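## Task

Lift the red can from the turntable and set it upright on the coaster, without disturbing where the remaining cans stand on the turntable.

## Robot and tools

Robot: two Doosan M1013 arms, left_arm and right_arm, each with a Robotiq 140 two-finger gripper whose fingers do not fold. Each gripper carries a camera: cam_left_wrist and cam_right_wrist (672x504 each). No fixed cameras are used.

Frames: the scene frame has its origin on the table surface halfway between the nominal arm bases, +z up, +x out over the table, and left_arm on the +y side (not the image left). Actual bases: left_arm at (+0.053, +0.588, 0) m, right_arm at (+0.011, -0.583, 0) m, both almost unrotated. Every hand pose, target, velocity and wrist-camera pose is given in that arm's own base frame; the table is in the scene frame. Gripper axes: fingers point along its +z, open and close along its y. end_effector_position is the point between the pads when closed; fingertips extend roughly 33 mm past it at small openings, about 9 mm when fully open. Reported poses may be off by a few centimetres, more at long reach.

The row: every motion command is a row of 20 numbers covering both arms, even if one is idle. First left_arm: x, y, z (metres, absolute position in left base frame), qw, qx, qy, qz (absolute orientation, w first), then gripper position, force_limit, speed. Then the same ten for right_arm. The three gripper numbers lie in [-1, 1]. position +1 is fully open (140 mm), about -0.8 is pads touching, -1 closes until blocked. force_limit raises pad force (about 14 N at -1 up to 58 N at +1 for slow closes); speed sets closing rate (about 30 mm/s at -1, 250 at +1); faster closes squeeze harder. Both default to +1. To leave a gripper unchanged, resend its previous three numbers. To hold an idle arm still, resend its last reported pose each time, with an unchanged quaternion.

Tools:
- execute_actions(actions, cameras): actions is a list of actions; each action is a list of 1 to 15 rows, one per 1/30 s step; a short action repeats its final row to fill 15 steps. Each target must lie within 0.6 m of the gripper's current position along each gripper axis, or the action (and possibly the whole call) is rejected. An empty actions list returns state, scene number and images. The controller clips each step to 70 mm and 16 degrees from the measured pose, so a pose may not be reached in one action; read the Hand target line and continue from it. The last 6 steps of a call may run after the result arrives (Kept back line); plan from the final row's pose.
- move(target, speed, blend, stop_force, zero, blocking, cameras): target is one 20-number row or a list of up to 15 rows of absolute poses; grippers travel in straight lines, both arms finishing together, with no obstacle avoidance. speed is m/s, 0.002 to 2, default 0.25 (rotation up to twice that in rad/s). blend in metres rounds corners of a list. stop_force (10 to 80 N, both arms) ends an arm's path when resistance along its travel exceeds it; use slow speeds with it, don't rely on it while the gripper rotates, omit it when backing away from a contact, and note it is unavailable near stretched or straight-wrist poses. zero resets the force baseline (default true). blocking=false returns after 0.5 s while motion continues; a new move replaces it. Result adds a move: line (done, off_target, moving, held, fault) and limits (paced = clipped, held = steps withheld). Avoid paths near an arm's own base.
- wait(seconds 0 to 10): arms hold their last command.
- stop(): brakes a running move; fingers keep moving.
- zoom_image(camera, region [x0, y0, x1, y1] in pixels, max 504x504): closer view of the latest image.
- read_manual(section): licence texts only.
- finished_scene(scene 1 or 2): ends the scene irreversibly; the goal must remain true without the robot.

Results: end_effector_position, end_effector_quat_wxyz, velocities, joint positions and torques, external joint torques, flange force (along gripper axes, includes held weight, noisy), Tool commands, position_measured in counts (3 open, about 139 at 60 mm, 200 at 20 mm, 230 pads meet), and object_status: 0 moving, 1 blocked while opening, 2 blocked while closing (a grip), 3 reached the commanded position or pads met. A successful grasp shows 2 after closing with -1. Wrist depth gives a 7x7 grid of distances in mm per wrist camera, '-' when unknown. MOTOR HOT warns of overheating from holding loads or stretched poses.

Cautions: a net outside force of 144 N on an arm, or joint contact torque at its limit (waist/shoulder 309, elbow 145, wrist joints 40.9 N m), stops that arm for 10 s. Arms are stiff: commanding even slightly into a firm surface can fault. Hits between the arms can fail the scene; the clearance check does not always prevent them. Do not knock cans over, drop them, let them fall from height, or leave anything off the table. Keep the other cans where they are. Loose objects may be nudged occasionally. Smooth, quick motion and firm, centred grips are best; hold heavy items near their middle.

Each tool is called after ">>>" in YAML: its name, and indented under it one key for each argument.

## Session

>>> execute_actions:
  actions: []

Scene clock: 0.00 s.
left_arm: end_effector_position=(+0.4904, -0.6420, +0.2127) position_measured=3 object_status=3 end_effector_quat_wxyz=(-0.029, -0.072, +0.995, -0.070) | right_arm: end_effector_position=(+0.7198, -0.1201, +0.3801) position_measured=3 object_status=3 end_effector_quat_wxyz=(+0.077, +0.674, -0.724, +0.120)
Joint positions: left_arm=[-0.91 0.416 1.48 -0.136 1.165 3.707] | right_arm=[-0.088 0.238 1.433 -0.281 1.399 3.164]
Joint velocities: within noise
Joint torques (N m): no reading
External joint torques (N m): no reading
Flange force (N): no reading
Wrist depth (mm): cam_left_wrist=[290 283 274 264 260 255 249 / 304 299 290 280 272 266 264 / 232 235 303 293 283 276 316 / 398 141 320 312 216 282 130 / - 404 331 328 373 362 107 / 1477 437 424 408 393 383 376 / 1538 1560 1507 1430 417 402 391] | cam_right_wrist=[1383 1374 1333 1317 1309 1286 1257 / 1427 1400 1366 518 511 502 494 / 1418 1391 1366 521 516 505 501 / 1446 139 1400 533 519 512 504 / - 1418 1437 538 533 517 107 / 1465 1475 1418 548 537 526 522 / 1515 1465 1456 554 549 540 527]
Hand target: left_arm +0.4904, -0.6420, +0.2127; -0.029, -0.072, +0.995, -0.070 | right_arm +0.7198, -0.1201, +0.3801; +0.077, +0.674, -0.724, +0.120
Tool commands: left_gripper/position=+1.0 left_gripper/force_limit=+1.0 left_gripper/speed=+1.0 right_gripper/position=+1.0 right_gripper/force_limit=+1.0 right_gripper/speed=+1.0

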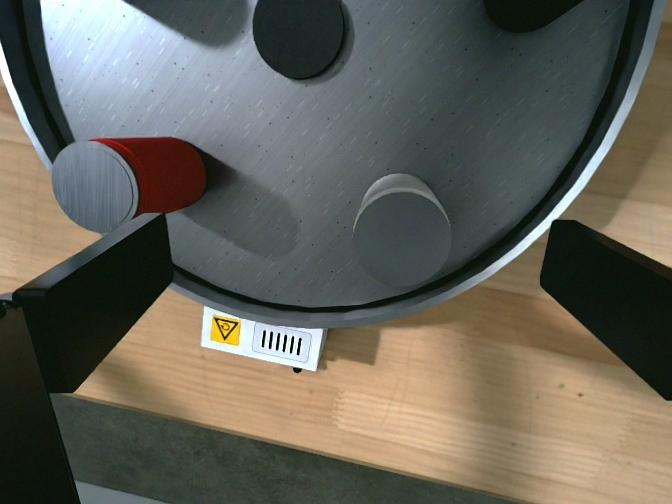

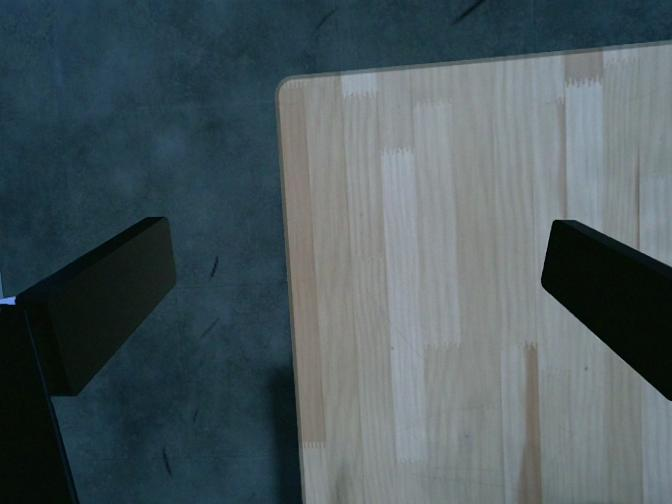

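>>> move:
  target:
    - [0.42,-0.15,0.58,-0.029,-0.072,0.995,-0.070,1,1,1,0.45,-0.02,0.58,0.077,0.674,-0.724,0.12,1,1,1]
  speed: 0.5
  cameras: ["all"]

Scene clock: 3.37 s.
left_arm: end_effector_position=(+0.4200, -0.1501, +0.5800) position_measured=3 object_status=3 end_effector_quat_wxyz=(-0.029, -0.072, +0.995, -0.070) | right_arm: end_effector_position=(+0.4500, -0.0200, +0.5800) position_measured=3 object_status=3 end_effector_quat_wxyz=(+0.077, +0.674, -0.724, +0.120)
Joint positions: left_arm=[-0.308 -0.152 1.464 -0.157 1.829 4.22] | right_arm=[0.087 -0.169 1.496 -0.292 1.779 3.234]
Joint torques (N m): left_arm=[-1.37 -23.87 -43.34 3.88 -0.08 -0.01] | right_arm=[0.86 -23.19 -40.59 3.05 0.25 0.47]
External joint torques (N m): left_arm=[1.35 -1.45 2.04 -0.13 0.1 0.01] | right_arm=[-0.91 -0.43 -0.55 0.17 -0.38 -0.47]
Flange force (N): left_arm=[2.9 5.2 4.4] | right_arm=[3.3 -0.6 0.4]
Wrist depth (mm): cam_left_wrist=[656 639 668 648 623 611 601 / 684 664 693 676 654 637 627 / 708 729 724 708 686 662 654 / 817 140 769 746 724 699 130 / - 1743 1716 783 764 746 107 / 1923 1843 1665 1703 1716 1652 1571 / - 1890 1859 1799 1756 1756 -] | cam_right_wrist=[1592 1558 1547 1505 1515 698 672 / 1651 733 730 721 705 696 685 / 1663 1627 742 728 714 711 670 / 1676 139 753 745 730 714 130 / - 785 763 753 733 730 111 / 1689 1676 776 733 702 737 730 / 1742 1702 782 711 702 737 740]
Hand target: left_arm +0.4200, -0.1500, +0.5800; -0.029, -0.072, +0.995, -0.070 | right_arm +0.4500, -0.0200, +0.5800; +0.077, +0.674, -0.724, +0.120
Off the commanded pose: left_arm 0.000 m, 0 deg | right_arm 0.000 m, 0 deg.
move: done; limits=paced
camera_calibration:
cam_left_wrist: T_world_to_cam=[[-0.165089, 0.978941, -0.120082, 0.290954], [0.937636, 0.193544, 0.288756, -0.532415], [0.305916, -0.0649231, -0.949842, 0.556358], [0, 0, 0, 1]] pos_world=[0.377046, -0.145661, 0.717129]
cam_right_wrist: T_world_to_cam=[[-0.995317, 0.0684857, -0.0682209, 0.491808], [0.062817, 0.994648, 0.0820326, -0.0516204], [0.0734738, 0.0773629, -0.994292, 0.686181], [0, 0, 0, 1]] pos_world=[0.442332, -0.0354227, 0.720051]

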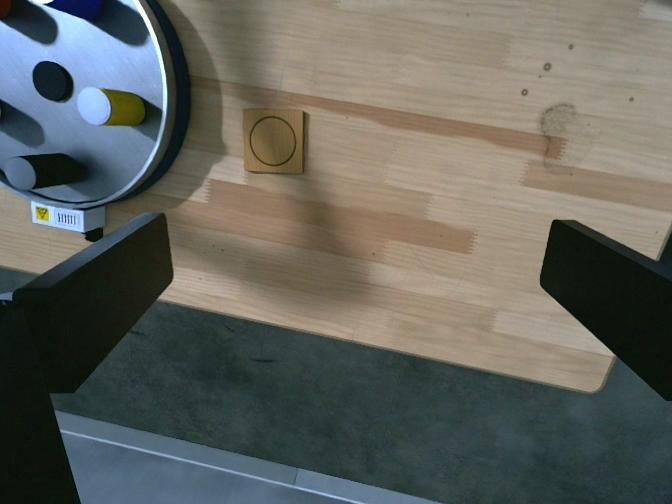

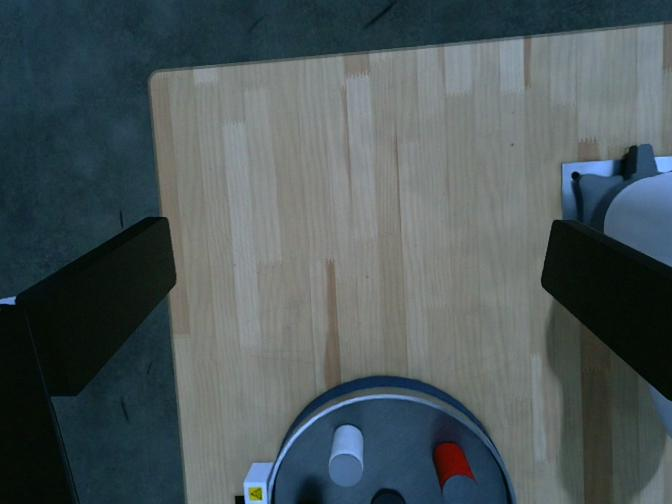

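>>> move:
  target:
    - [0.394,-0.60,0.38,0,0,1,0,1,1,1,0.45,-0.02,0.58,0.077,0.674,-0.724,0.12,1,1,1]
  speed: 0.5
  cameras: ["cam_left_wrist"]

>>> wait:
  seconds: 2
  cameras: ["cam_left_wrist"]

>>> wait:
  seconds: 2
  cameras: ["cam_left_wrist"]

>>> wait:
  seconds: 3
  cameras: ["cam_left_wrist"]

Scene clock: 7.27 s.
left_arm: end_effector_position=(+0.3940, -0.5999, +0.3801) position_measured=3 object_status=3 end_effector_quat_wxyz=(+0.000, +0.000, +1.000, +0.000) | right_arm: end_effector_position=(+0.4500, -0.0200, +0.5800) position_measured=3 object_status=3 end_effector_quat_wxyz=(+0.077, +0.674, -0.724, +0.120)
Joint positions: left_arm=[-1.038 0.26 1.381 0 1.501 3.675] | right_arm=[0.087 -0.169 1.496 -0.292 1.779 3.234]
Joint torques (N m): left_arm=[-0.1 -69.18 -43.33 4.46 -0.16 0.05] | right_arm=[1.08 -22.96 -40.46 3.03 0.22 0.41]
External joint torques (N m): left_arm=[0.07 -0.56 0.77 -0.13 0.18 -0.05] | right_arm=[-1.13 -0.58 -0.65 0.18 -0.35 -0.41]
Flange force (N): left_arm=[1.3 2.1 0.9] | right_arm=[3.7 -0.6 0.3]
Wrist depth (mm): cam_left_wrist=[402 403 405 408 448 456 457 / 436 429 427 425 444 484 486 / 463 458 459 462 498 507 508 / 529 140 490 478 548 532 130 / - 573 513 587 587 584 106 / 1616 625 625 634 623 625 625 / 1784 1756 1665 1729 1756 1729 -] | cam_right_wrist=[1639 1558 1569 1526 1475 696 681 / 1615 1592 733 723 709 698 687 / 1663 1569 737 728 721 691 653 / 1728 139 753 740 728 714 130 / - 763 766 750 742 728 102 / 1728 1742 776 755 728 737 721 / 1784 1689 790 709 702 740 737]
Hand target: left_arm +0.3940, -0.6000, +0.3800; +0.000, +0.000, +1.000, +0.000 | right_arm +0.4500, -0.0200, +0.5800; +0.077, +0.674, -0.724, +0.120
Off the commanded pose: left_arm 0.000 m, 0 deg | right_arm 0.000 m, 0 deg.
move: done; limits=paced
camera_calibration:
cam_left_wrist: T_world_to_cam=[[-0.0188397, 0.999729, 0.0136533, 0.60704], [0.933693, 0.0127081, 0.357849, -0.496485], [0.357579, 0.0194898, -0.93368, 0.369345], [0, 0, 0, 1]] pos_world=[0.342931, -0.607765, 0.514229]
Images, in order (width x height): cam_left_wrist 672x504.

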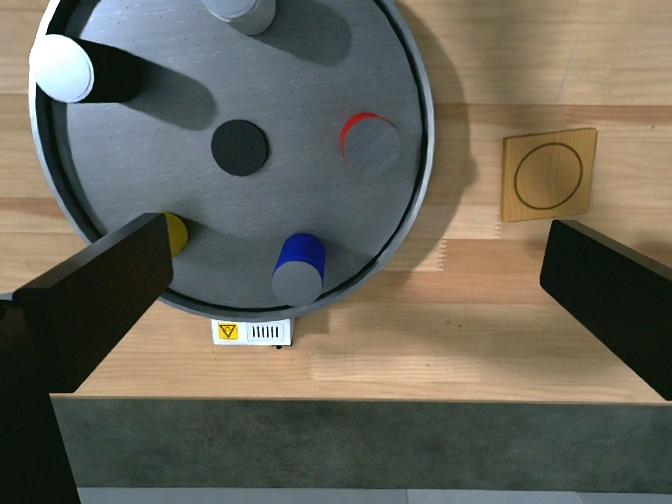

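Scene clock: 9.27 s.
left_arm: end_effector_position=(+0.3940, -0.6000, +0.3800) position_measured=3 object_status=3 end_effector_quat_wxyz=(+0.000, +0.000, +1.000, +0.000) | right_arm: end_effector_position=(+0.4500, -0.0200, +0.5800) position_measured=3 object_status=3 end_effector_quat_wxyz=(+0.077, +0.674, -0.724, +0.120)
Joint positions: left_arm=[-1.038 0.26 1.381 0 1.501 3.675] | right_arm=[0.087 -0.169 1.496 -0.292 1.779 3.234]
Joint torques (N m): left_arm=[-0.98 -69.71 -43.71 4.42 -0.18 0.15] | right_arm=[1.17 -23.01 -40.44 3.07 0.31 0.42]
External joint torques (N m): left_arm=[0.83 0.44 1.27 -0.11 0.2 -0.15] | right_arm=[-1.14 -0.65 -0.72 0.16 -0.43 -0.42]
Flange force (N): left_arm=[0.2 2.0 1.8] | right_arm=[3.8 -0.6 0.3]
Wrist depth (mm): cam_left_wrist=[409 406 406 407 448 454 456 / 421 422 431 422 468 480 483 / 467 452 458 460 499 505 512 / 527 140 489 477 545 529 130 / - 573 513 584 582 589 106 / 1571 630 627 627 627 632 623 / 1677 1743 1703 1716 1743 1703 -] | cam_right_wrist=[1580 1639 1558 1536 1526 696 687 / 1627 1615 725 723 698 698 683 / 1639 1615 740 728 711 700 657 / 1663 139 753 735 725 711 130 / - 771 768 747 733 723 117 / 1728 1676 779 737 725 737 733 / 1770 1770 785 728 705 742 737]
Hand target: left_arm +0.3940, -0.6000, +0.3800; +0.000, +0.000, +1.000, +0.000 | right_arm +0.4500, -0.0200, +0.5800; +0.077, +0.674, -0.724, +0.120
Tool commands: left_gripper/position=+1.0 left_gripper/force_limit=+1.0 left_gripper/speed=+1.0 right_gripper/position=+1.0 right_gripper/force_limit=+1.0 right_gripper/speed=+1.0
Off the commanded pose: left_arm 0.000 m, 0 deg | right_arm 0.000 m, 0 deg.
wait: 2.00 s; at rest by 0.17 s
camera_calibration:
cam_left_wrist: T_world_to_cam=[[-0.0187817, 0.999729, 0.0137822, 0.607055], [0.933694, 0.0126078, 0.35785, -0.49651], [0.357579, 0.0195894, -0.933677, 0.369313], [0, 0, 0, 1]] pos_world=[0.342931, -0.607865, 0.514129]
Images, in order (width x height): cam_left_wrist 672x504.

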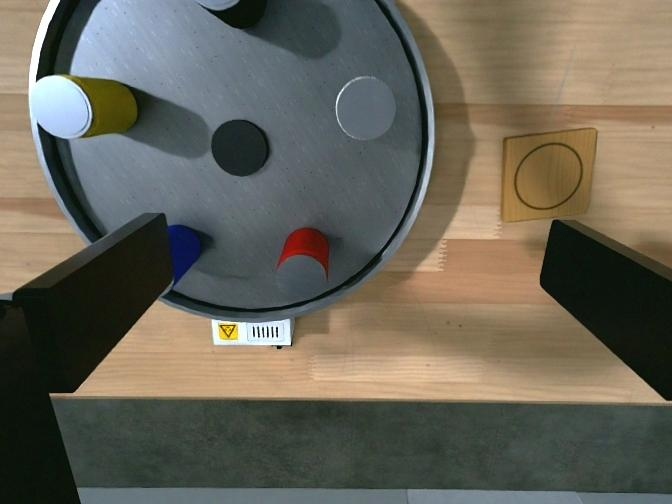

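Scene clock: 11.27 s.
left_arm: end_effector_position=(+0.3940, -0.6000, +0.3800) position_measured=3 object_status=3 end_effector_quat_wxyz=(+0.000, +0.000, +1.000, +0.000) | right_arm: end_effector_position=(+0.4500, -0.0200, +0.5800) position_measured=3 object_status=3 end_effector_quat_wxyz=(+0.077, +0.674, -0.724, +0.120)
Joint positions: left_arm=[-1.038 0.26 1.381 0 1.501 3.675] | right_arm=[0.087 -0.169 1.496 -0.292 1.779 3.234]
Joint torques (N m): left_arm=[-1.47 -69.21 -43.99 4.52 -0.29 0.28] | right_arm=[1.16 -23.22 -40.34 3 0.23 0.4]
External joint torques (N m): left_arm=[1.39 -0.42 1.44 -0.2 0.3 -0.28] | right_arm=[-1.09 -0.54 -0.84 0.23 -0.35 -0.4]
Flange force (N): left_arm=[0.6 3.8 1.8] | right_arm=[3.7 -0.9 -0.1]
Wrist depth (mm): cam_left_wrist=[409 408 406 409 450 456 459 / 415 426 436 438 472 481 485 / 462 455 457 456 500 510 515 / 532 141 483 475 543 532 130 / - 572 518 585 582 582 107 / 1582 628 630 623 630 627 627 / 1703 1716 1703 1716 1729 1743 -] | cam_right_wrist=[1592 1603 1526 1505 1505 694 681 / 1627 1615 730 723 707 698 687 / 1639 1592 747 723 723 702 660 / 1663 139 758 735 721 711 126 / - 779 771 755 733 725 106 / 1770 1639 771 740 702 735 728 / 1715 1689 774 709 698 745 740]
Hand target: left_arm +0.3940, -0.6000, +0.3800; +0.000, +0.000, +1.000, +0.000 | right_arm +0.4500, -0.0200, +0.5800; +0.077, +0.674, -0.724, +0.120
Tool commands: left_gripper/position=+1.0 left_gripper/force_limit=+1.0 left_gripper/speed=+1.0 right_gripper/position=+1.0 right_gripper/force_limit=+1.0 right_gripper/speed=+1.0
Off the commanded pose: left_arm 0.000 m, 0 deg | right_arm 0.000 m, 0 deg.
wait: 2.00 s; at rest by 0.17 s
camera_calibration:
cam_left_wrist: T_world_to_cam=[[-0.0187817, 0.999729, 0.0137822, 0.607055], [0.933694, 0.0126078, 0.35785, -0.49651], [0.357579, 0.0195894, -0.933677, 0.369313], [0, 0, 0, 1]] pos_world=[0.342931, -0.607865, 0.514129]
Images, in order (width x height): cam_left_wrist 672x504.

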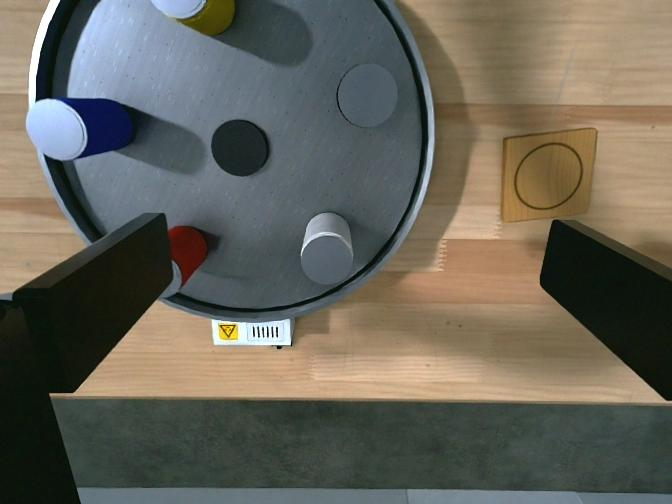

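Scene clock: 14.27 s.
left_arm: end_effector_position=(+0.3940, -0.6000, +0.3800) position_measured=3 object_status=3 end_effector_quat_wxyz=(+0.000, +0.000, +1.000, +0.000) | right_arm: end_effector_position=(+0.4500, -0.0200, +0.5800) position_measured=3 object_status=3 end_effector_quat_wxyz=(+0.077, +0.674, -0.724, +0.120)
Joint positions: left_arm=[-1.038 0.26 1.381 0 1.501 3.675] | right_arm=[0.087 -0.169 1.496 -0.292 1.779 3.234]
Joint torques (N m): left_arm=[-1.24 -70.01 -43.62 4.46 -0.16 0.12] | right_arm=[1.35 -23.79 -40.46 3.03 0.21 0.47]
External joint torques (N m): left_arm=[1.26 0.45 1.08 -0.12 0.18 -0.12] | right_arm=[-1.35 -0.03 -0.77 0.2 -0.33 -0.48]
Flange force (N): left_arm=[-0.6 2.0 1.5] | right_arm=[4.3 -1.7 0.0]
Wrist depth (mm): cam_left_wrist=[385 399 409 407 446 455 460 / 430 431 432 431 468 480 482 / 466 455 457 458 502 507 515 / 532 140 482 484 549 532 130 / - 573 522 584 584 585 107 / 1605 623 635 628 628 628 625 / 1756 1703 1770 1690 1743 1703 -] | cam_right_wrist=[1603 1547 1547 1526 1495 687 685 / 1639 1592 733 728 709 691 691 / 1676 1627 737 737 711 705 681 / 1689 139 763 740 723 714 506 / - 779 771 755 735 725 111 / - 1715 779 745 723 733 725 / - 1663 785 714 700 740 735]
Hand target: left_arm +0.3940, -0.6000, +0.3800; +0.000, +0.000, +1.000, +0.000 | right_arm +0.4500, -0.0200, +0.5800; +0.077, +0.674, -0.724, +0.120
Tool commands: left_gripper/position=+1.0 left_gripper/force_limit=+1.0 left_gripper/speed=+1.0 right_gripper/position=+1.0 right_gripper/force_limit=+1.0 right_gripper/speed=+1.0
Off the commanded pose: left_arm 0.000 m, 0 deg | right_arm 0.000 m, 0 deg.
wait: 3.00 s; at rest by 0.17 s
camera_calibration:
cam_left_wrist: T_world_to_cam=[[-0.0187817, 0.999729, 0.0137822, 0.607055], [0.933694, 0.0126078, 0.35785, -0.49651], [0.357579, 0.0195894, -0.933677, 0.369313], [0, 0, 0, 1]] pos_world=[0.342931, -0.607865, 0.514129]
Images, in order (width x height): cam_left_wrist 672x504.

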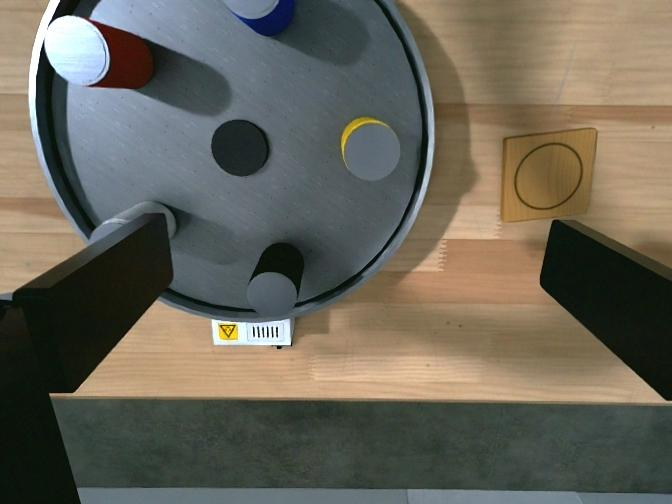

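>>> wait:
  seconds: 0
  cameras: ["cam_left_wrist"]

>>> move:
  target: [0.366,-0.569,0.107,0,0,1,0,1,1,1,0.45,-0.02,0.58,0.077,0.674,-0.724,0.12,1,1,1]
  speed: 0.3
  cameras: ["cam_left_wrist"]

Scene clock: 18.67 s.
left_arm: end_effector_position=(+0.3940, -0.6000, +0.3800) position_measured=3 object_status=3 end_effector_quat_wxyz=(+0.000, +0.000, +1.000, +0.000) | right_arm: end_effector_position=(+0.4500, -0.0200, +0.5800) position_measured=3 object_status=3 end_effector_quat_wxyz=(+0.077, +0.674, -0.724, +0.120)
Joint positions: left_arm=[-1.038 0.26 1.381 0 1.501 3.675] | right_arm=[0.087 -0.169 1.496 -0.292 1.779 3.234]
Joint torques (N m): left_arm=[-1.48 -69.54 -43.74 4.41 -0.15 0.2] | right_arm=[1.01 -23.03 -40.48 3.05 0.22 0.4]
External joint torques (N m): left_arm=[1.42 0.01 1.21 -0.09 0.17 -0.2] | right_arm=[-0.91 -0.62 -0.6 0.18 -0.35 -0.4]
Flange force (N): left_arm=[-0.1 2.9 1.7] | right_arm=[3.2 -0.4 0.3]
Wrist depth (mm): cam_left_wrist=[408 403 408 407 447 453 453 / 432 432 433 431 473 485 484 / 466 456 459 461 500 504 512 / 529 140 489 482 544 531 130 / - 575 519 584 584 582 107 / 1605 618 627 628 628 630 625 / 1743 1756 1716 1743 1729 1703 -] | cam_right_wrist=[1569 1592 1536 1526 1536 696 681 / 1627 1580 725 718 707 700 685 / 1627 1627 730 723 711 698 675 / 1689 139 747 737 723 709 130 / - 768 766 750 733 733 111 / 1728 1702 771 730 700 740 723 / 1715 1689 774 707 702 742 733]
Hand target: left_arm +0.3940, -0.6000, +0.3800; +0.000, +0.000, +1.000, +0.000 | right_arm +0.4500, -0.0200, +0.5800; +0.077, +0.674, -0.724, +0.120
Tool commands: left_gripper/position=+1.0 left_gripper/force_limit=+1.0 left_gripper/speed=+1.0 right_gripper/position=+1.0 right_gripper/force_limit=+1.0 right_gripper/speed=+1.0
Off the commanded pose: left_arm 0.000 m, 0 deg | right_arm 0.000 m, 0 deg.
camera_calibration:
cam_left_wrist: T_world_to_cam=[[-0.0187817, 0.999729, 0.0137822, 0.607055], [0.933694, 0.0126078, 0.35785, -0.49651], [0.357579, 0.0195894, -0.933677, 0.369313], [0, 0, 0, 1]] pos_world=[0.342931, -0.607865, 0.514129]
Images, in order (width x height): cam_left_wrist 672x504.

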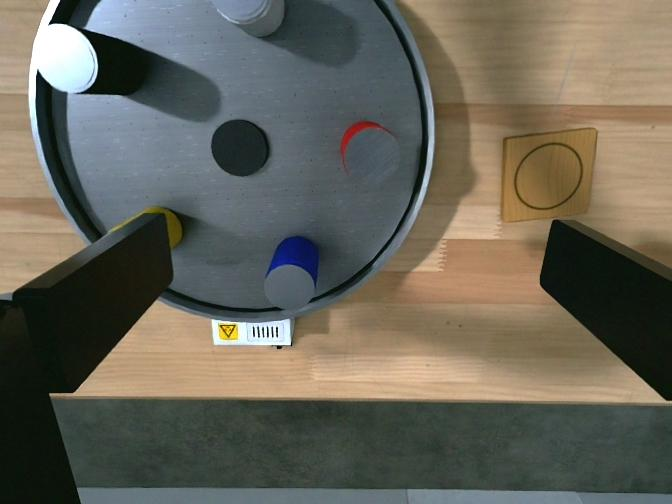

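Scene clock: 20.13 s.
left_arm: end_effector_position=(+0.3660, -0.5690, +0.1071) position_measured=3 object_status=3 end_effector_quat_wxyz=(+0.000, +0.000, +1.000, +0.000) | right_arm: end_effector_position=(+0.4500, -0.0200, +0.5800) position_measured=3 object_status=3 end_effector_quat_wxyz=(+0.077, +0.674, -0.724, +0.120)
Joint positions: left_arm=[-1.05 0.334 1.801 0 1.007 3.662] | right_arm=[0.087 -0.169 1.496 -0.292 1.779 3.234]
Joint torques (N m): left_arm=[-1.06 -71.15 -37 3.88 -0.32 0.16] | right_arm=[1.45 -22.88 -40.46 2.98 0.24 0.41]
External joint torques (N m): left_arm=[1.02 0.61 0.91 -0.2 0.33 -0.16] | right_arm=[-1.58 -0.89 -0.78 0.23 -0.36 -0.41]
Flange force (N): left_arm=[-0.7 1.3 0.7] | right_arm=[4.8 -0.4 0.5]
Wrist depth (mm): cam_left_wrist=[167 165 90 165 167 214 215 / 176 173 94 95 176 227 227 / 187 187 100 100 187 241 241 / 186 140 200 200 200 184 130 / - 211 214 215 212 276 107 / 233 230 224 231 228 297 296 / 250 249 181 244 320 320 322] | cam_right_wrist=[1615 1603 1558 1536 1465 691 681 / 1663 1627 728 718 711 691 694 / 1663 1651 745 728 716 705 662 / 1663 139 753 737 725 725 510 / - 768 768 753 728 718 111 / 1770 1663 771 740 698 735 725 / 1756 1742 793 707 694 740 740]
Hand target: left_arm +0.3660, -0.5690, +0.1070; +0.000, +0.000, +1.000, +0.000 | right_arm +0.4500, -0.0200, +0.5800; +0.077, +0.674, -0.724, +0.120
Off the commanded pose: left_arm 0.000 m, 0 deg | right_arm 0.000 m, 0 deg.
move: done
camera_calibration:
cam_left_wrist: T_world_to_cam=[[-0.0188752, 0.999727, 0.0137468, 0.579336], [0.933692, 0.0127078, 0.35785, -0.373042], [0.357578, 0.0195897, -0.933678, 0.123918], [0, 0, 0, 1]] pos_world=[0.314931, -0.576865, 0.241229]
Images, in order (width x height): cam_left_wrist 672x504.

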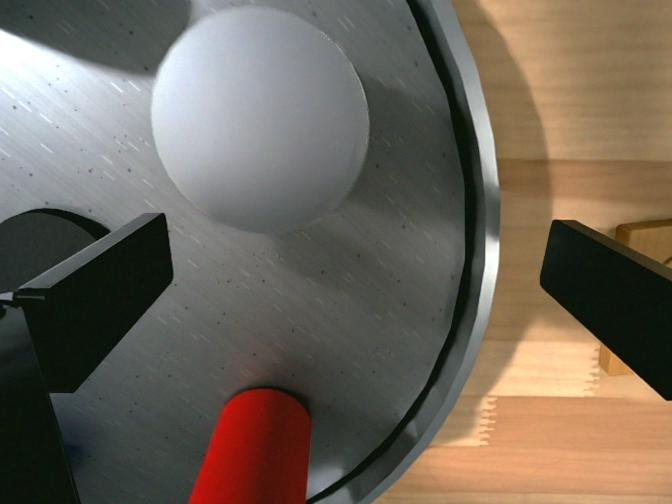

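>>> wait:
  seconds: 4

Scene clock: 24.63 s.
left_arm: end_effector_position=(+0.3660, -0.5690, +0.1070) position_measured=3 object_status=3 end_effector_quat_wxyz=(+0.000, +0.000, +1.000, +0.000) | right_arm: end_effector_position=(+0.4500, -0.0200, +0.5800) position_measured=3 object_status=3 end_effector_quat_wxyz=(+0.077, +0.674, -0.724, +0.120)
Joint positions: left_arm=[-1.05 0.334 1.801 0 1.007 3.662] | right_arm=[0.087 -0.169 1.496 -0.292 1.779 3.234]
Joint torques (N m): left_arm=[-1.22 -70.65 -37.44 3.69 -0.2 0.2] | right_arm=[1.11 -23.56 -40.72 3.08 0.23 0.44]
External joint torques (N m): left_arm=[1.09 0.15 1.39 -0.03 0.21 -0.2] | right_arm=[-1.14 -0.05 -0.39 0.14 -0.36 -0.44]
Flange force (N): left_arm=[0.2 2.7 0.9] | right_arm=[3.6 -1.1 0.7]
Wrist depth (mm): cam_left_wrist=[166 162 88 165 166 214 215 / 176 95 93 - 175 226 226 / 187 187 101 189 187 240 241 / 185 140 200 200 200 184 130 / - 210 214 213 211 275 107 / 233 230 224 227 227 294 296 / 248 248 184 243 319 321 321] | cam_right_wrist=[1603 1505 1569 1505 1495 691 681 / 1651 1592 733 718 709 698 683 / 1651 1615 733 723 723 714 677 / 1676 139 750 740 721 714 126 / - 774 774 758 742 723 117 / 1715 1715 776 740 700 737 728 / 1784 1715 782 716 705 730 735]
Hand target: left_arm +0.3660, -0.5690, +0.1070; +0.000, +0.000, +1.000, +0.000 | right_arm +0.4500, -0.0200, +0.5800; +0.077, +0.674, -0.724, +0.120
Tool commands: left_gripper/position=+1.0 left_gripper/force_limit=+1.0 left_gripper/speed=+1.0 right_gripper/position=+1.0 right_gripper/force_limit=+1.0 right_gripper/speed=+1.0
Off the commanded pose: left_arm 0.000 m, 0 deg | right_arm 0.000 m, 0 deg.
wait: 4.00 s; at rest from the start

>>> wait:
  seconds: 4.45

>>> move:
  target:
    - [0.445,-0.571,0.107,0,0,1,0,-1,0,0,0.45,-0.02,0.58,0.077,0.674,-0.724,0.12,1,1,1]
    - [0.46,-0.55,0.25,0,0,1,0,-1,0,0,0.45,-0.02,0.58,0.077,0.674,-0.724,0.12,1,1,1]
  speed: [0.0763,0.2]
  blend: [0.015,0]
  cameras: ["all"]

Scene clock: 29.30 s.
left_arm: end_effector_position=(+0.3660, -0.5690, +0.1070) position_measured=3 object_status=3 end_effector_quat_wxyz=(+0.000, +0.000, +1.000, +0.000) | right_arm: end_effector_position=(+0.4500, -0.0200, +0.5800) position_measured=3 object_status=3 end_effector_quat_wxyz=(+0.077, +0.674, -0.724, +0.120)
Joint positions: left_arm=[-1.05 0.334 1.801 0 1.007 3.662] | right_arm=[0.087 -0.169 1.496 -0.292 1.779 3.234]
Joint torques (N m): left_arm=[-1.12 -70.18 -37.59 3.84 -0.18 0.02] | right_arm=[1.12 -23.07 -40.75 3.05 0.18 0.38]
External joint torques (N m): left_arm=[1.2 -0.39 1.53 -0.17 0.2 -0.02] | right_arm=[-1.13 -0.58 -0.38 0.17 -0.3 -0.38]
Flange force (N): left_arm=[0.4 3.8 0.6] | right_arm=[3.6 -0.2 0.7]
Wrist depth (mm): cam_left_wrist=[166 166 166 167 166 214 215 / 176 176 174 174 175 226 227 / 187 187 99 101 187 240 241 / 185 140 106 106 200 184 130 / - 210 213 214 211 275 107 / 232 229 223 228 227 295 295 / 248 249 183 241 321 319 320] | cam_right_wrist=[1569 1592 1526 1526 1465 698 679 / 1651 1592 733 716 711 689 685 / 1702 1603 737 730 718 702 664 / 1689 139 750 745 721 716 130 / - 766 763 750 740 725 112 / 1742 1676 771 733 705 730 725 / 1813 1728 787 711 705 740 735]
Hand target: left_arm +0.3660, -0.5690, +0.1070; +0.000, +0.000, +1.000, +0.000 | right_arm +0.4500, -0.0200, +0.5800; +0.077, +0.674, -0.724, +0.120
Tool commands: left_gripper/position=+1.0 left_gripper/force_limit=+1.0 left_gripper/speed=+1.0 right_gripper/position=+1.0 right_gripper/force_limit=+1.0 right_gripper/speed=+1.0
Off the commanded pose: left_arm 0.000 m, 0 deg | right_arm 0.000 m, 0 deg.
wait: 4.47 s; at rest from the start

Scene clock: 31.53 s.
left_arm: end_effector_position=(+0.4600, -0.5500, +0.2499) position_measured=154 object_status=2 end_effector_quat_wxyz=(+0.000, +0.000, +1.000, +0.000) | right_arm: end_effector_position=(+0.4500, -0.0200, +0.5800) position_measured=3 object_status=3 end_effector_quat_wxyz=(+0.077, +0.674, -0.724, +0.120)
Joint positions: left_arm=[-0.922 0.297 1.569 0 1.275 3.79] | right_arm=[0.087 -0.169 1.496 -0.292 1.779 3.234]
Joint torques (N m): left_arm=[-1.33 -73.43 -43.01 4.2 -0.21 0.16] | right_arm=[1.23 -23.19 -40.65 3.06 0.17 0.43]
External joint torques (N m): left_arm=[1.14 1.95 2.27 -0.06 0.23 -0.16] | right_arm=[-1.23 -0.49 -0.49 0.17 -0.29 -0.44]
Flange force (N): left_arm=[-0.1 2.0 3.3] | right_arm=[3.9 -0.5 0.6]
Wrist depth (mm): cam_left_wrist=[292 288 292 293 335 340 336 / 311 308 310 310 356 352 352 / 329 328 329 112 379 378 378 / 292 346 110 106 108 404 408 / - 83 78 114 113 85 86 / - 74 - 469 468 - 78 / - - - 1560 - - -] | cam_right_wrist=[1603 1592 1558 1505 1495 696 677 / 1627 771 733 709 702 689 681 / 1663 1615 740 730 716 709 677 / 1639 139 753 735 723 718 126 / - 776 763 745 737 735 111 / 1715 1689 766 737 723 735 728 / 1756 1742 787 711 698 740 728]
Hand target: left_arm +0.4600, -0.5500, +0.2500; +0.000, +0.000, +1.000, +0.000 | right_arm +0.4500, -0.0200, +0.5800; +0.077, +0.674, -0.724, +0.120
Off the commanded pose: left_arm 0.000 m, 0 deg | right_arm 0.000 m, 0 deg.
move: done
camera_calibration:
cam_left_wrist: T_world_to_cam=[[-0.0187814, 0.999729, 0.013784, 0.560099], [0.933727, 0.0126088, 0.357763, -0.512223], [0.357492, 0.0195898, -0.933711, 0.223404], [0, 0, 0, 1]] pos_world=[0.408931, -0.557865, 0.384129]
cam_right_wrist: T_world_to_cam=[[-0.995317, 0.0684857, -0.0682209, 0.491808], [0.062817, 0.994648, 0.0820326, -0.0516204], [0.0734738, 0.0773629, -0.994292, 0.686181], [0, 0, 0, 1]] pos_world=[0.442332, -0.0354227, 0.720051]

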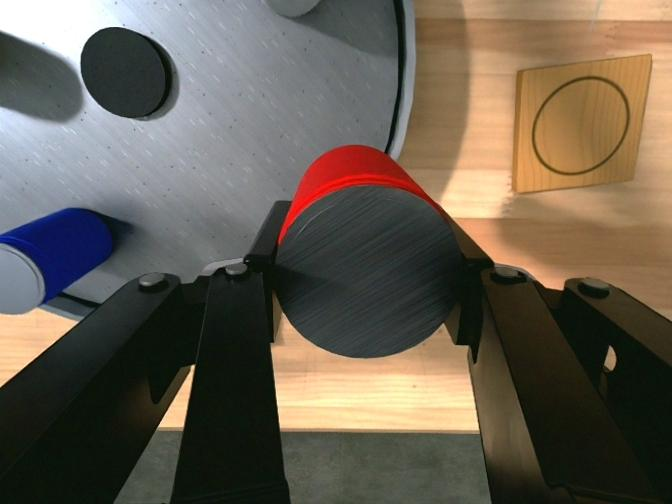

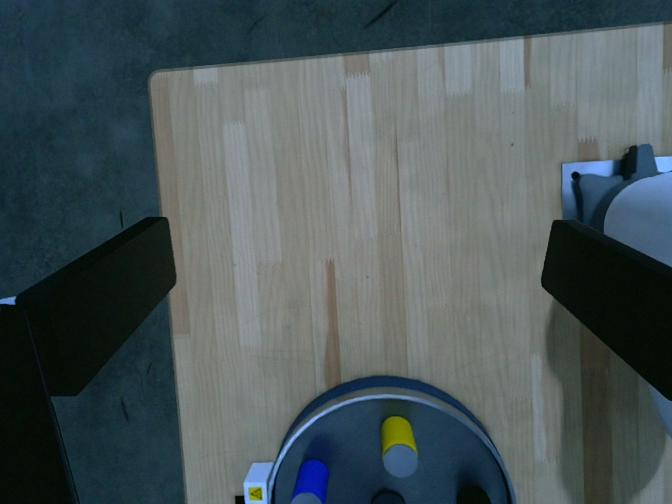

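>>> move:
  target: [0.437,-0.336,0.14,0,0,1,0,-1,0,0,0.45,-0.02,0.58,0.077,0.674,-0.724,0.12,1,1,1]
  speed: 0.25
  cameras: ["cam_left_wrist"]

Scene clock: 34.10 s.
left_arm: end_effector_position=(+0.4370, -0.3361, +0.1400) position_measured=154 object_status=2 end_effector_quat_wxyz=(+0.000, +0.000, +1.000, +0.000) | right_arm: end_effector_position=(+0.4500, -0.0200, +0.5800) position_measured=3 object_status=3 end_effector_quat_wxyz=(+0.077, +0.674, -0.724, +0.120)
Joint positions: left_arm=[-0.718 0.122 2.005 0 1.014 3.994] | right_arm=[0.087 -0.169 1.496 -0.292 1.779 3.234]
Joint torques (N m): left_arm=[-1.27 -49.45 -37.84 3.82 -0.19 0.09] | right_arm=[1.65 -23.28 -40.75 2.99 0.26 0.44]
External joint torques (N m): left_arm=[1.12 0.5 1.61 -0.13 0.22 -0.09] | right_arm=[-1.65 -0.27 -0.37 0.24 -0.39 -0.45]
Flange force (N): left_arm=[0.4 2.6 1.7] | right_arm=[4.8 -0.9 1.2]
Wrist depth (mm): cam_left_wrist=[237 242 243 244 242 244 243 / 232 256 251 248 255 257 258 / 232 273 270 113 270 272 273 / 255 287 110 106 108 286 293 / - 83 78 114 113 85 86 / - 74 - 336 335 - 78 / - - - 362 362 - -] | cam_right_wrist=[1615 1580 1536 1526 1485 687 675 / 1615 1615 735 728 700 700 687 / 1663 1627 745 735 725 700 679 / 1676 139 753 745 721 728 130 / - 768 771 753 740 737 111 / 1715 1689 776 737 709 735 730 / 1742 1742 779 718 698 740 735]
Hand target: left_arm +0.4370, -0.3360, +0.1400; +0.000, +0.000, +1.000, +0.000 | right_arm +0.4500, -0.0200, +0.5800; +0.077, +0.674, -0.724, +0.120
Off the commanded pose: left_arm 0.000 m, 0 deg | right_arm 0.000 m, 0 deg.
move: done
camera_calibration:
cam_left_wrist: T_world_to_cam=[[-0.0187817, 0.999729, 0.0137822, 0.347341], [0.933694, 0.0126078, 0.35785, -0.454138], [0.357579, 0.0195894, -0.933677, 0.124779], [0, 0, 0, 1]] pos_world=[0.385931, -0.343965, 0.274229]
Images, in order (width x height): cam_left_wrist 672x504.

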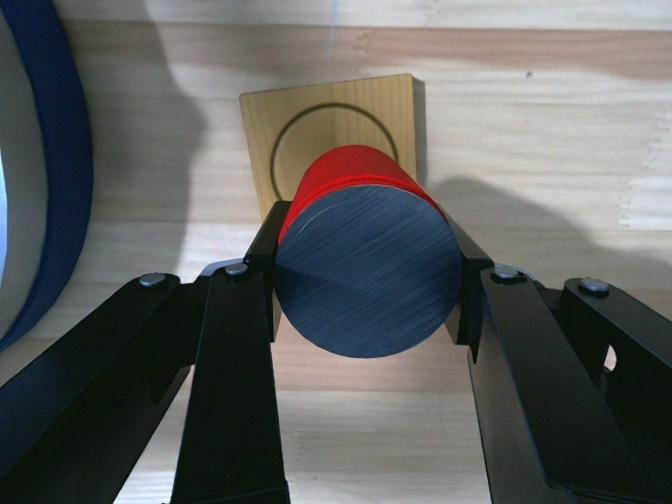

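>>> move:
  target: [0.435,-0.342,0.069,0,0,1,0,-1,0,0,0.45,-0.02,0.58,0.077,0.674,-0.724,0.12,1,1,1]
  speed: 0.12

>>> move:
  target: [0.435,-0.342,0.054,0,0,1,0,-1,0,0,0.45,-0.02,0.58,0.077,0.674,-0.724,0.12,1,1,1]
  speed: 0.01
  stop_force: 12
  cameras: ["cam_left_wrist"]

Scene clock: 35.67 s.
left_arm: end_effector_position=(+0.4350, -0.3420, +0.0691) position_measured=154 object_status=2 end_effector_quat_wxyz=(+0.000, +0.000, +1.000, +0.000) | right_arm: end_effector_position=(+0.4500, -0.0200, +0.5800) position_measured=3 object_status=3 end_effector_quat_wxyz=(+0.077, +0.674, -0.724, +0.120)
Joint positions: left_arm=[-0.729 0.2 2.067 0 0.875 3.984] | right_arm=[0.087 -0.169 1.496 -0.292 1.779 3.234]
Joint torques (N m): left_arm=[-0.7 -53.32 -34.87 3.36 0.02 0.21] | right_arm=[1.36 -22.9 -40.8 3.01 0.24 0.34]
External joint torques (N m): left_arm=[0.73 -0.42 2.16 -0.02 0.01 -0.21] | right_arm=[-1.37 -0.97 -0.43 0.22 -0.36 -0.35]
Flange force (N): left_arm=[2.9 3.5 1.2] | right_arm=[4.2 0.3 1.1]
Wrist depth (mm): cam_left_wrist=[180 180 180 180 180 180 180 / 190 190 186 182 182 191 191 / 203 202 195 123 188 203 203 / 215 213 110 106 108 214 217 / - 83 78 114 113 85 86 / - 74 - 250 249 - 78 / - - - 270 268 - -] | cam_right_wrist=[1627 1580 1558 1515 1475 698 683 / 1603 1651 728 721 702 698 687 / 1676 1651 740 728 714 696 677 / 1663 139 747 740 730 728 518 / - 782 768 745 740 725 112 / 1728 1702 785 735 700 737 728 / 1676 1715 779 716 696 742 730]
Hand target: left_arm +0.4350, -0.3420, +0.0690; +0.000, +0.000, +1.000, +0.000 | right_arm +0.4500, -0.0200, +0.5800; +0.077, +0.674, -0.724, +0.120
Off the commanded pose: left_arm 0.000 m, 0 deg | right_arm 0.000 m, 0 deg.
move: done

Scene clock: 36.60 s.
left_arm: end_effector_position=(+0.4350, -0.3420, +0.0658) position_measured=154 object_status=2 end_effector_quat_wxyz=(+0.000, +0.000, +1.000, +0.000) | right_arm: end_effector_position=(+0.4500, -0.0200, +0.5800) position_measured=3 object_status=3 end_effector_quat_wxyz=(+0.077, +0.674, -0.724, +0.120)
Joint positions: left_arm=[-0.729 0.204 2.069 0 0.868 3.984] | right_arm=[0.087 -0.169 1.496 -0.292 1.779 3.234]
Joint torques (N m): left_arm=[-2.82 -40.04 -27.03 2.92 -2.69 0.1] | right_arm=[0.93 -23.14 -40.58 3.03 0.17 0.44]
External joint torques (N m): left_arm=[2.73 -13.76 -5.48 0.4 2.72 -0.1] | right_arm=[-1.14 -0.46 -0.63 0.18 -0.29 -0.44]
Flange force (N): left_arm=[3.3 8.6 -26.2] | right_arm=[3.8 -0.7 0.2]
Wrist depth (mm): cam_left_wrist=[177 177 177 177 177 178 178 / 188 187 183 179 179 188 187 / 199 200 190 119 184 200 200 / 212 209 113 106 107 210 214 / - 83 78 114 113 85 86 / - 74 - 246 244 - 78 / - - - 266 265 - -] | cam_right_wrist=[1603 1558 1526 1515 1485 696 683 / 1627 1592 728 721 702 700 683 / 1639 1603 742 728 711 714 657 / 1663 139 740 737 730 733 516 / - 774 760 747 733 725 112 / 1715 1702 763 740 696 733 725 / 1756 1728 782 716 702 745 730]
Hand target: left_arm +0.4350, -0.3420, +0.0658; +0.000, +0.000, +1.000, +0.000 | right_arm +0.4500, -0.0200, +0.5800; +0.077, +0.674, -0.724, +0.120
Off the commanded pose: left_arm 0.012 m, 0 deg | right_arm 0.000 m, 0 deg.
move: contact (left_arm)
camera_calibration:
cam_left_wrist: T_world_to_cam=[[-0.0188401, 0.999729, 0.0136532, 0.354274], [0.933693, 0.0127085, 0.357849, -0.425572], [0.357579, 0.0194898, -0.93368, 0.0562026], [0, 0, 0, 1]] pos_world=[0.383931, -0.349865, 0.199929]
Images, in order (width x height): cam_left_wrist 672x504.

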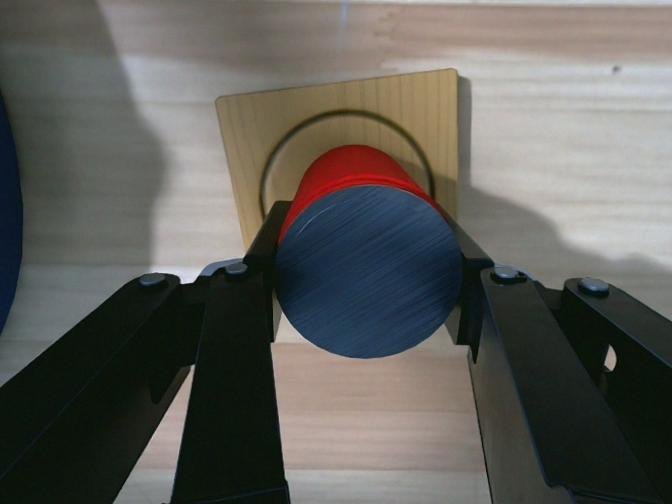

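>>> move:
  target:
    - [0.435,-0.342,0.0664,0,0,1,0,0.3,0,-0.9,0.45,-0.02,0.58,0.077,0.674,-0.724,0.12,1,1,1]
    - [0.435,-0.342,0.27,0,0,1,0,0.3,0,-0.9,0.45,-0.02,0.58,0.077,0.674,-0.724,0.12,1,1,1]
  speed: [0.1,0.25]
  cameras: ["cam_left_wrist"]

Scene clock: 39.50 s.
left_arm: end_effector_position=(+0.4350, -0.3420, +0.2699) position_measured=91 object_status=3 end_effector_quat_wxyz=(+0.000, +0.000, +1.000, +0.000) | right_arm: end_effector_position=(+0.4500, -0.0200, +0.5800) position_measured=3 object_status=3 end_effector_quat_wxyz=(+0.077, +0.674, -0.724, +0.120)
Joint positions: left_arm=[-0.729 0.032 1.848 0 1.262 3.984] | right_arm=[0.087 -0.169 1.496 -0.292 1.779 3.234]
Joint torques (N m): left_arm=[-1.32 -43.54 -41.66 4.24 -0.28 0.18] | right_arm=[1.32 -22.75 -40.46 3.1 0.17 0.4]
External joint torques (N m): left_arm=[1.29 -0.4 1.1 -0.1 0.31 -0.18] | right_arm=[-1.36 -0.92 -0.67 0.12 -0.3 -0.4]
Flange force (N): left_arm=[0.6 3.0 0.7] | right_arm=[4.3 -0.1 0.4]
Wrist depth (mm): cam_left_wrist=[310 344 356 360 359 356 359 / 320 329 379 369 376 379 378 / 349 353 403 307 396 403 401 / 375 355 417 427 419 133 426 / - 82 452 458 459 114 86 / - - 493 496 495 - - / - - 1605 1571 1593 - -] | cam_right_wrist=[1627 1580 1569 1526 1465 700 683 / 1639 1603 728 723 705 698 687 / 1651 755 735 728 716 709 653 / 1715 139 750 742 721 730 123 / - 776 766 758 742 730 111 / 1663 1676 776 735 700 730 723 / 1742 1742 782 716 709 740 742]
Hand target: left_arm +0.4350, -0.3420, +0.2700; +0.000, +0.000, +1.000, +0.000 | right_arm +0.4500, -0.0200, +0.5800; +0.077, +0.674, -0.724, +0.120
Off the commanded pose: left_arm 0.000 m, 0 deg | right_arm 0.000 m, 0 deg.
move: done
camera_calibration:
cam_left_wrist: T_world_to_cam=[[-0.0187817, 0.999729, 0.0137822, 0.351411], [0.933694, 0.0126078, 0.35785, -0.498681], [0.357579, 0.0195894, -0.933677, 0.246894], [0, 0, 0, 1]] pos_world=[0.383931, -0.349865, 0.404129]
Images, in order (width x height): cam_left_wrist 672x504.

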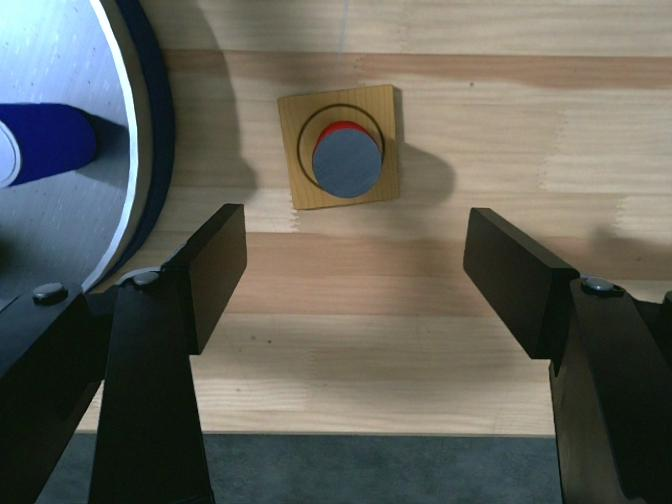

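>>> finished_scene:
  scene: 1

The scene is finished: the task was done.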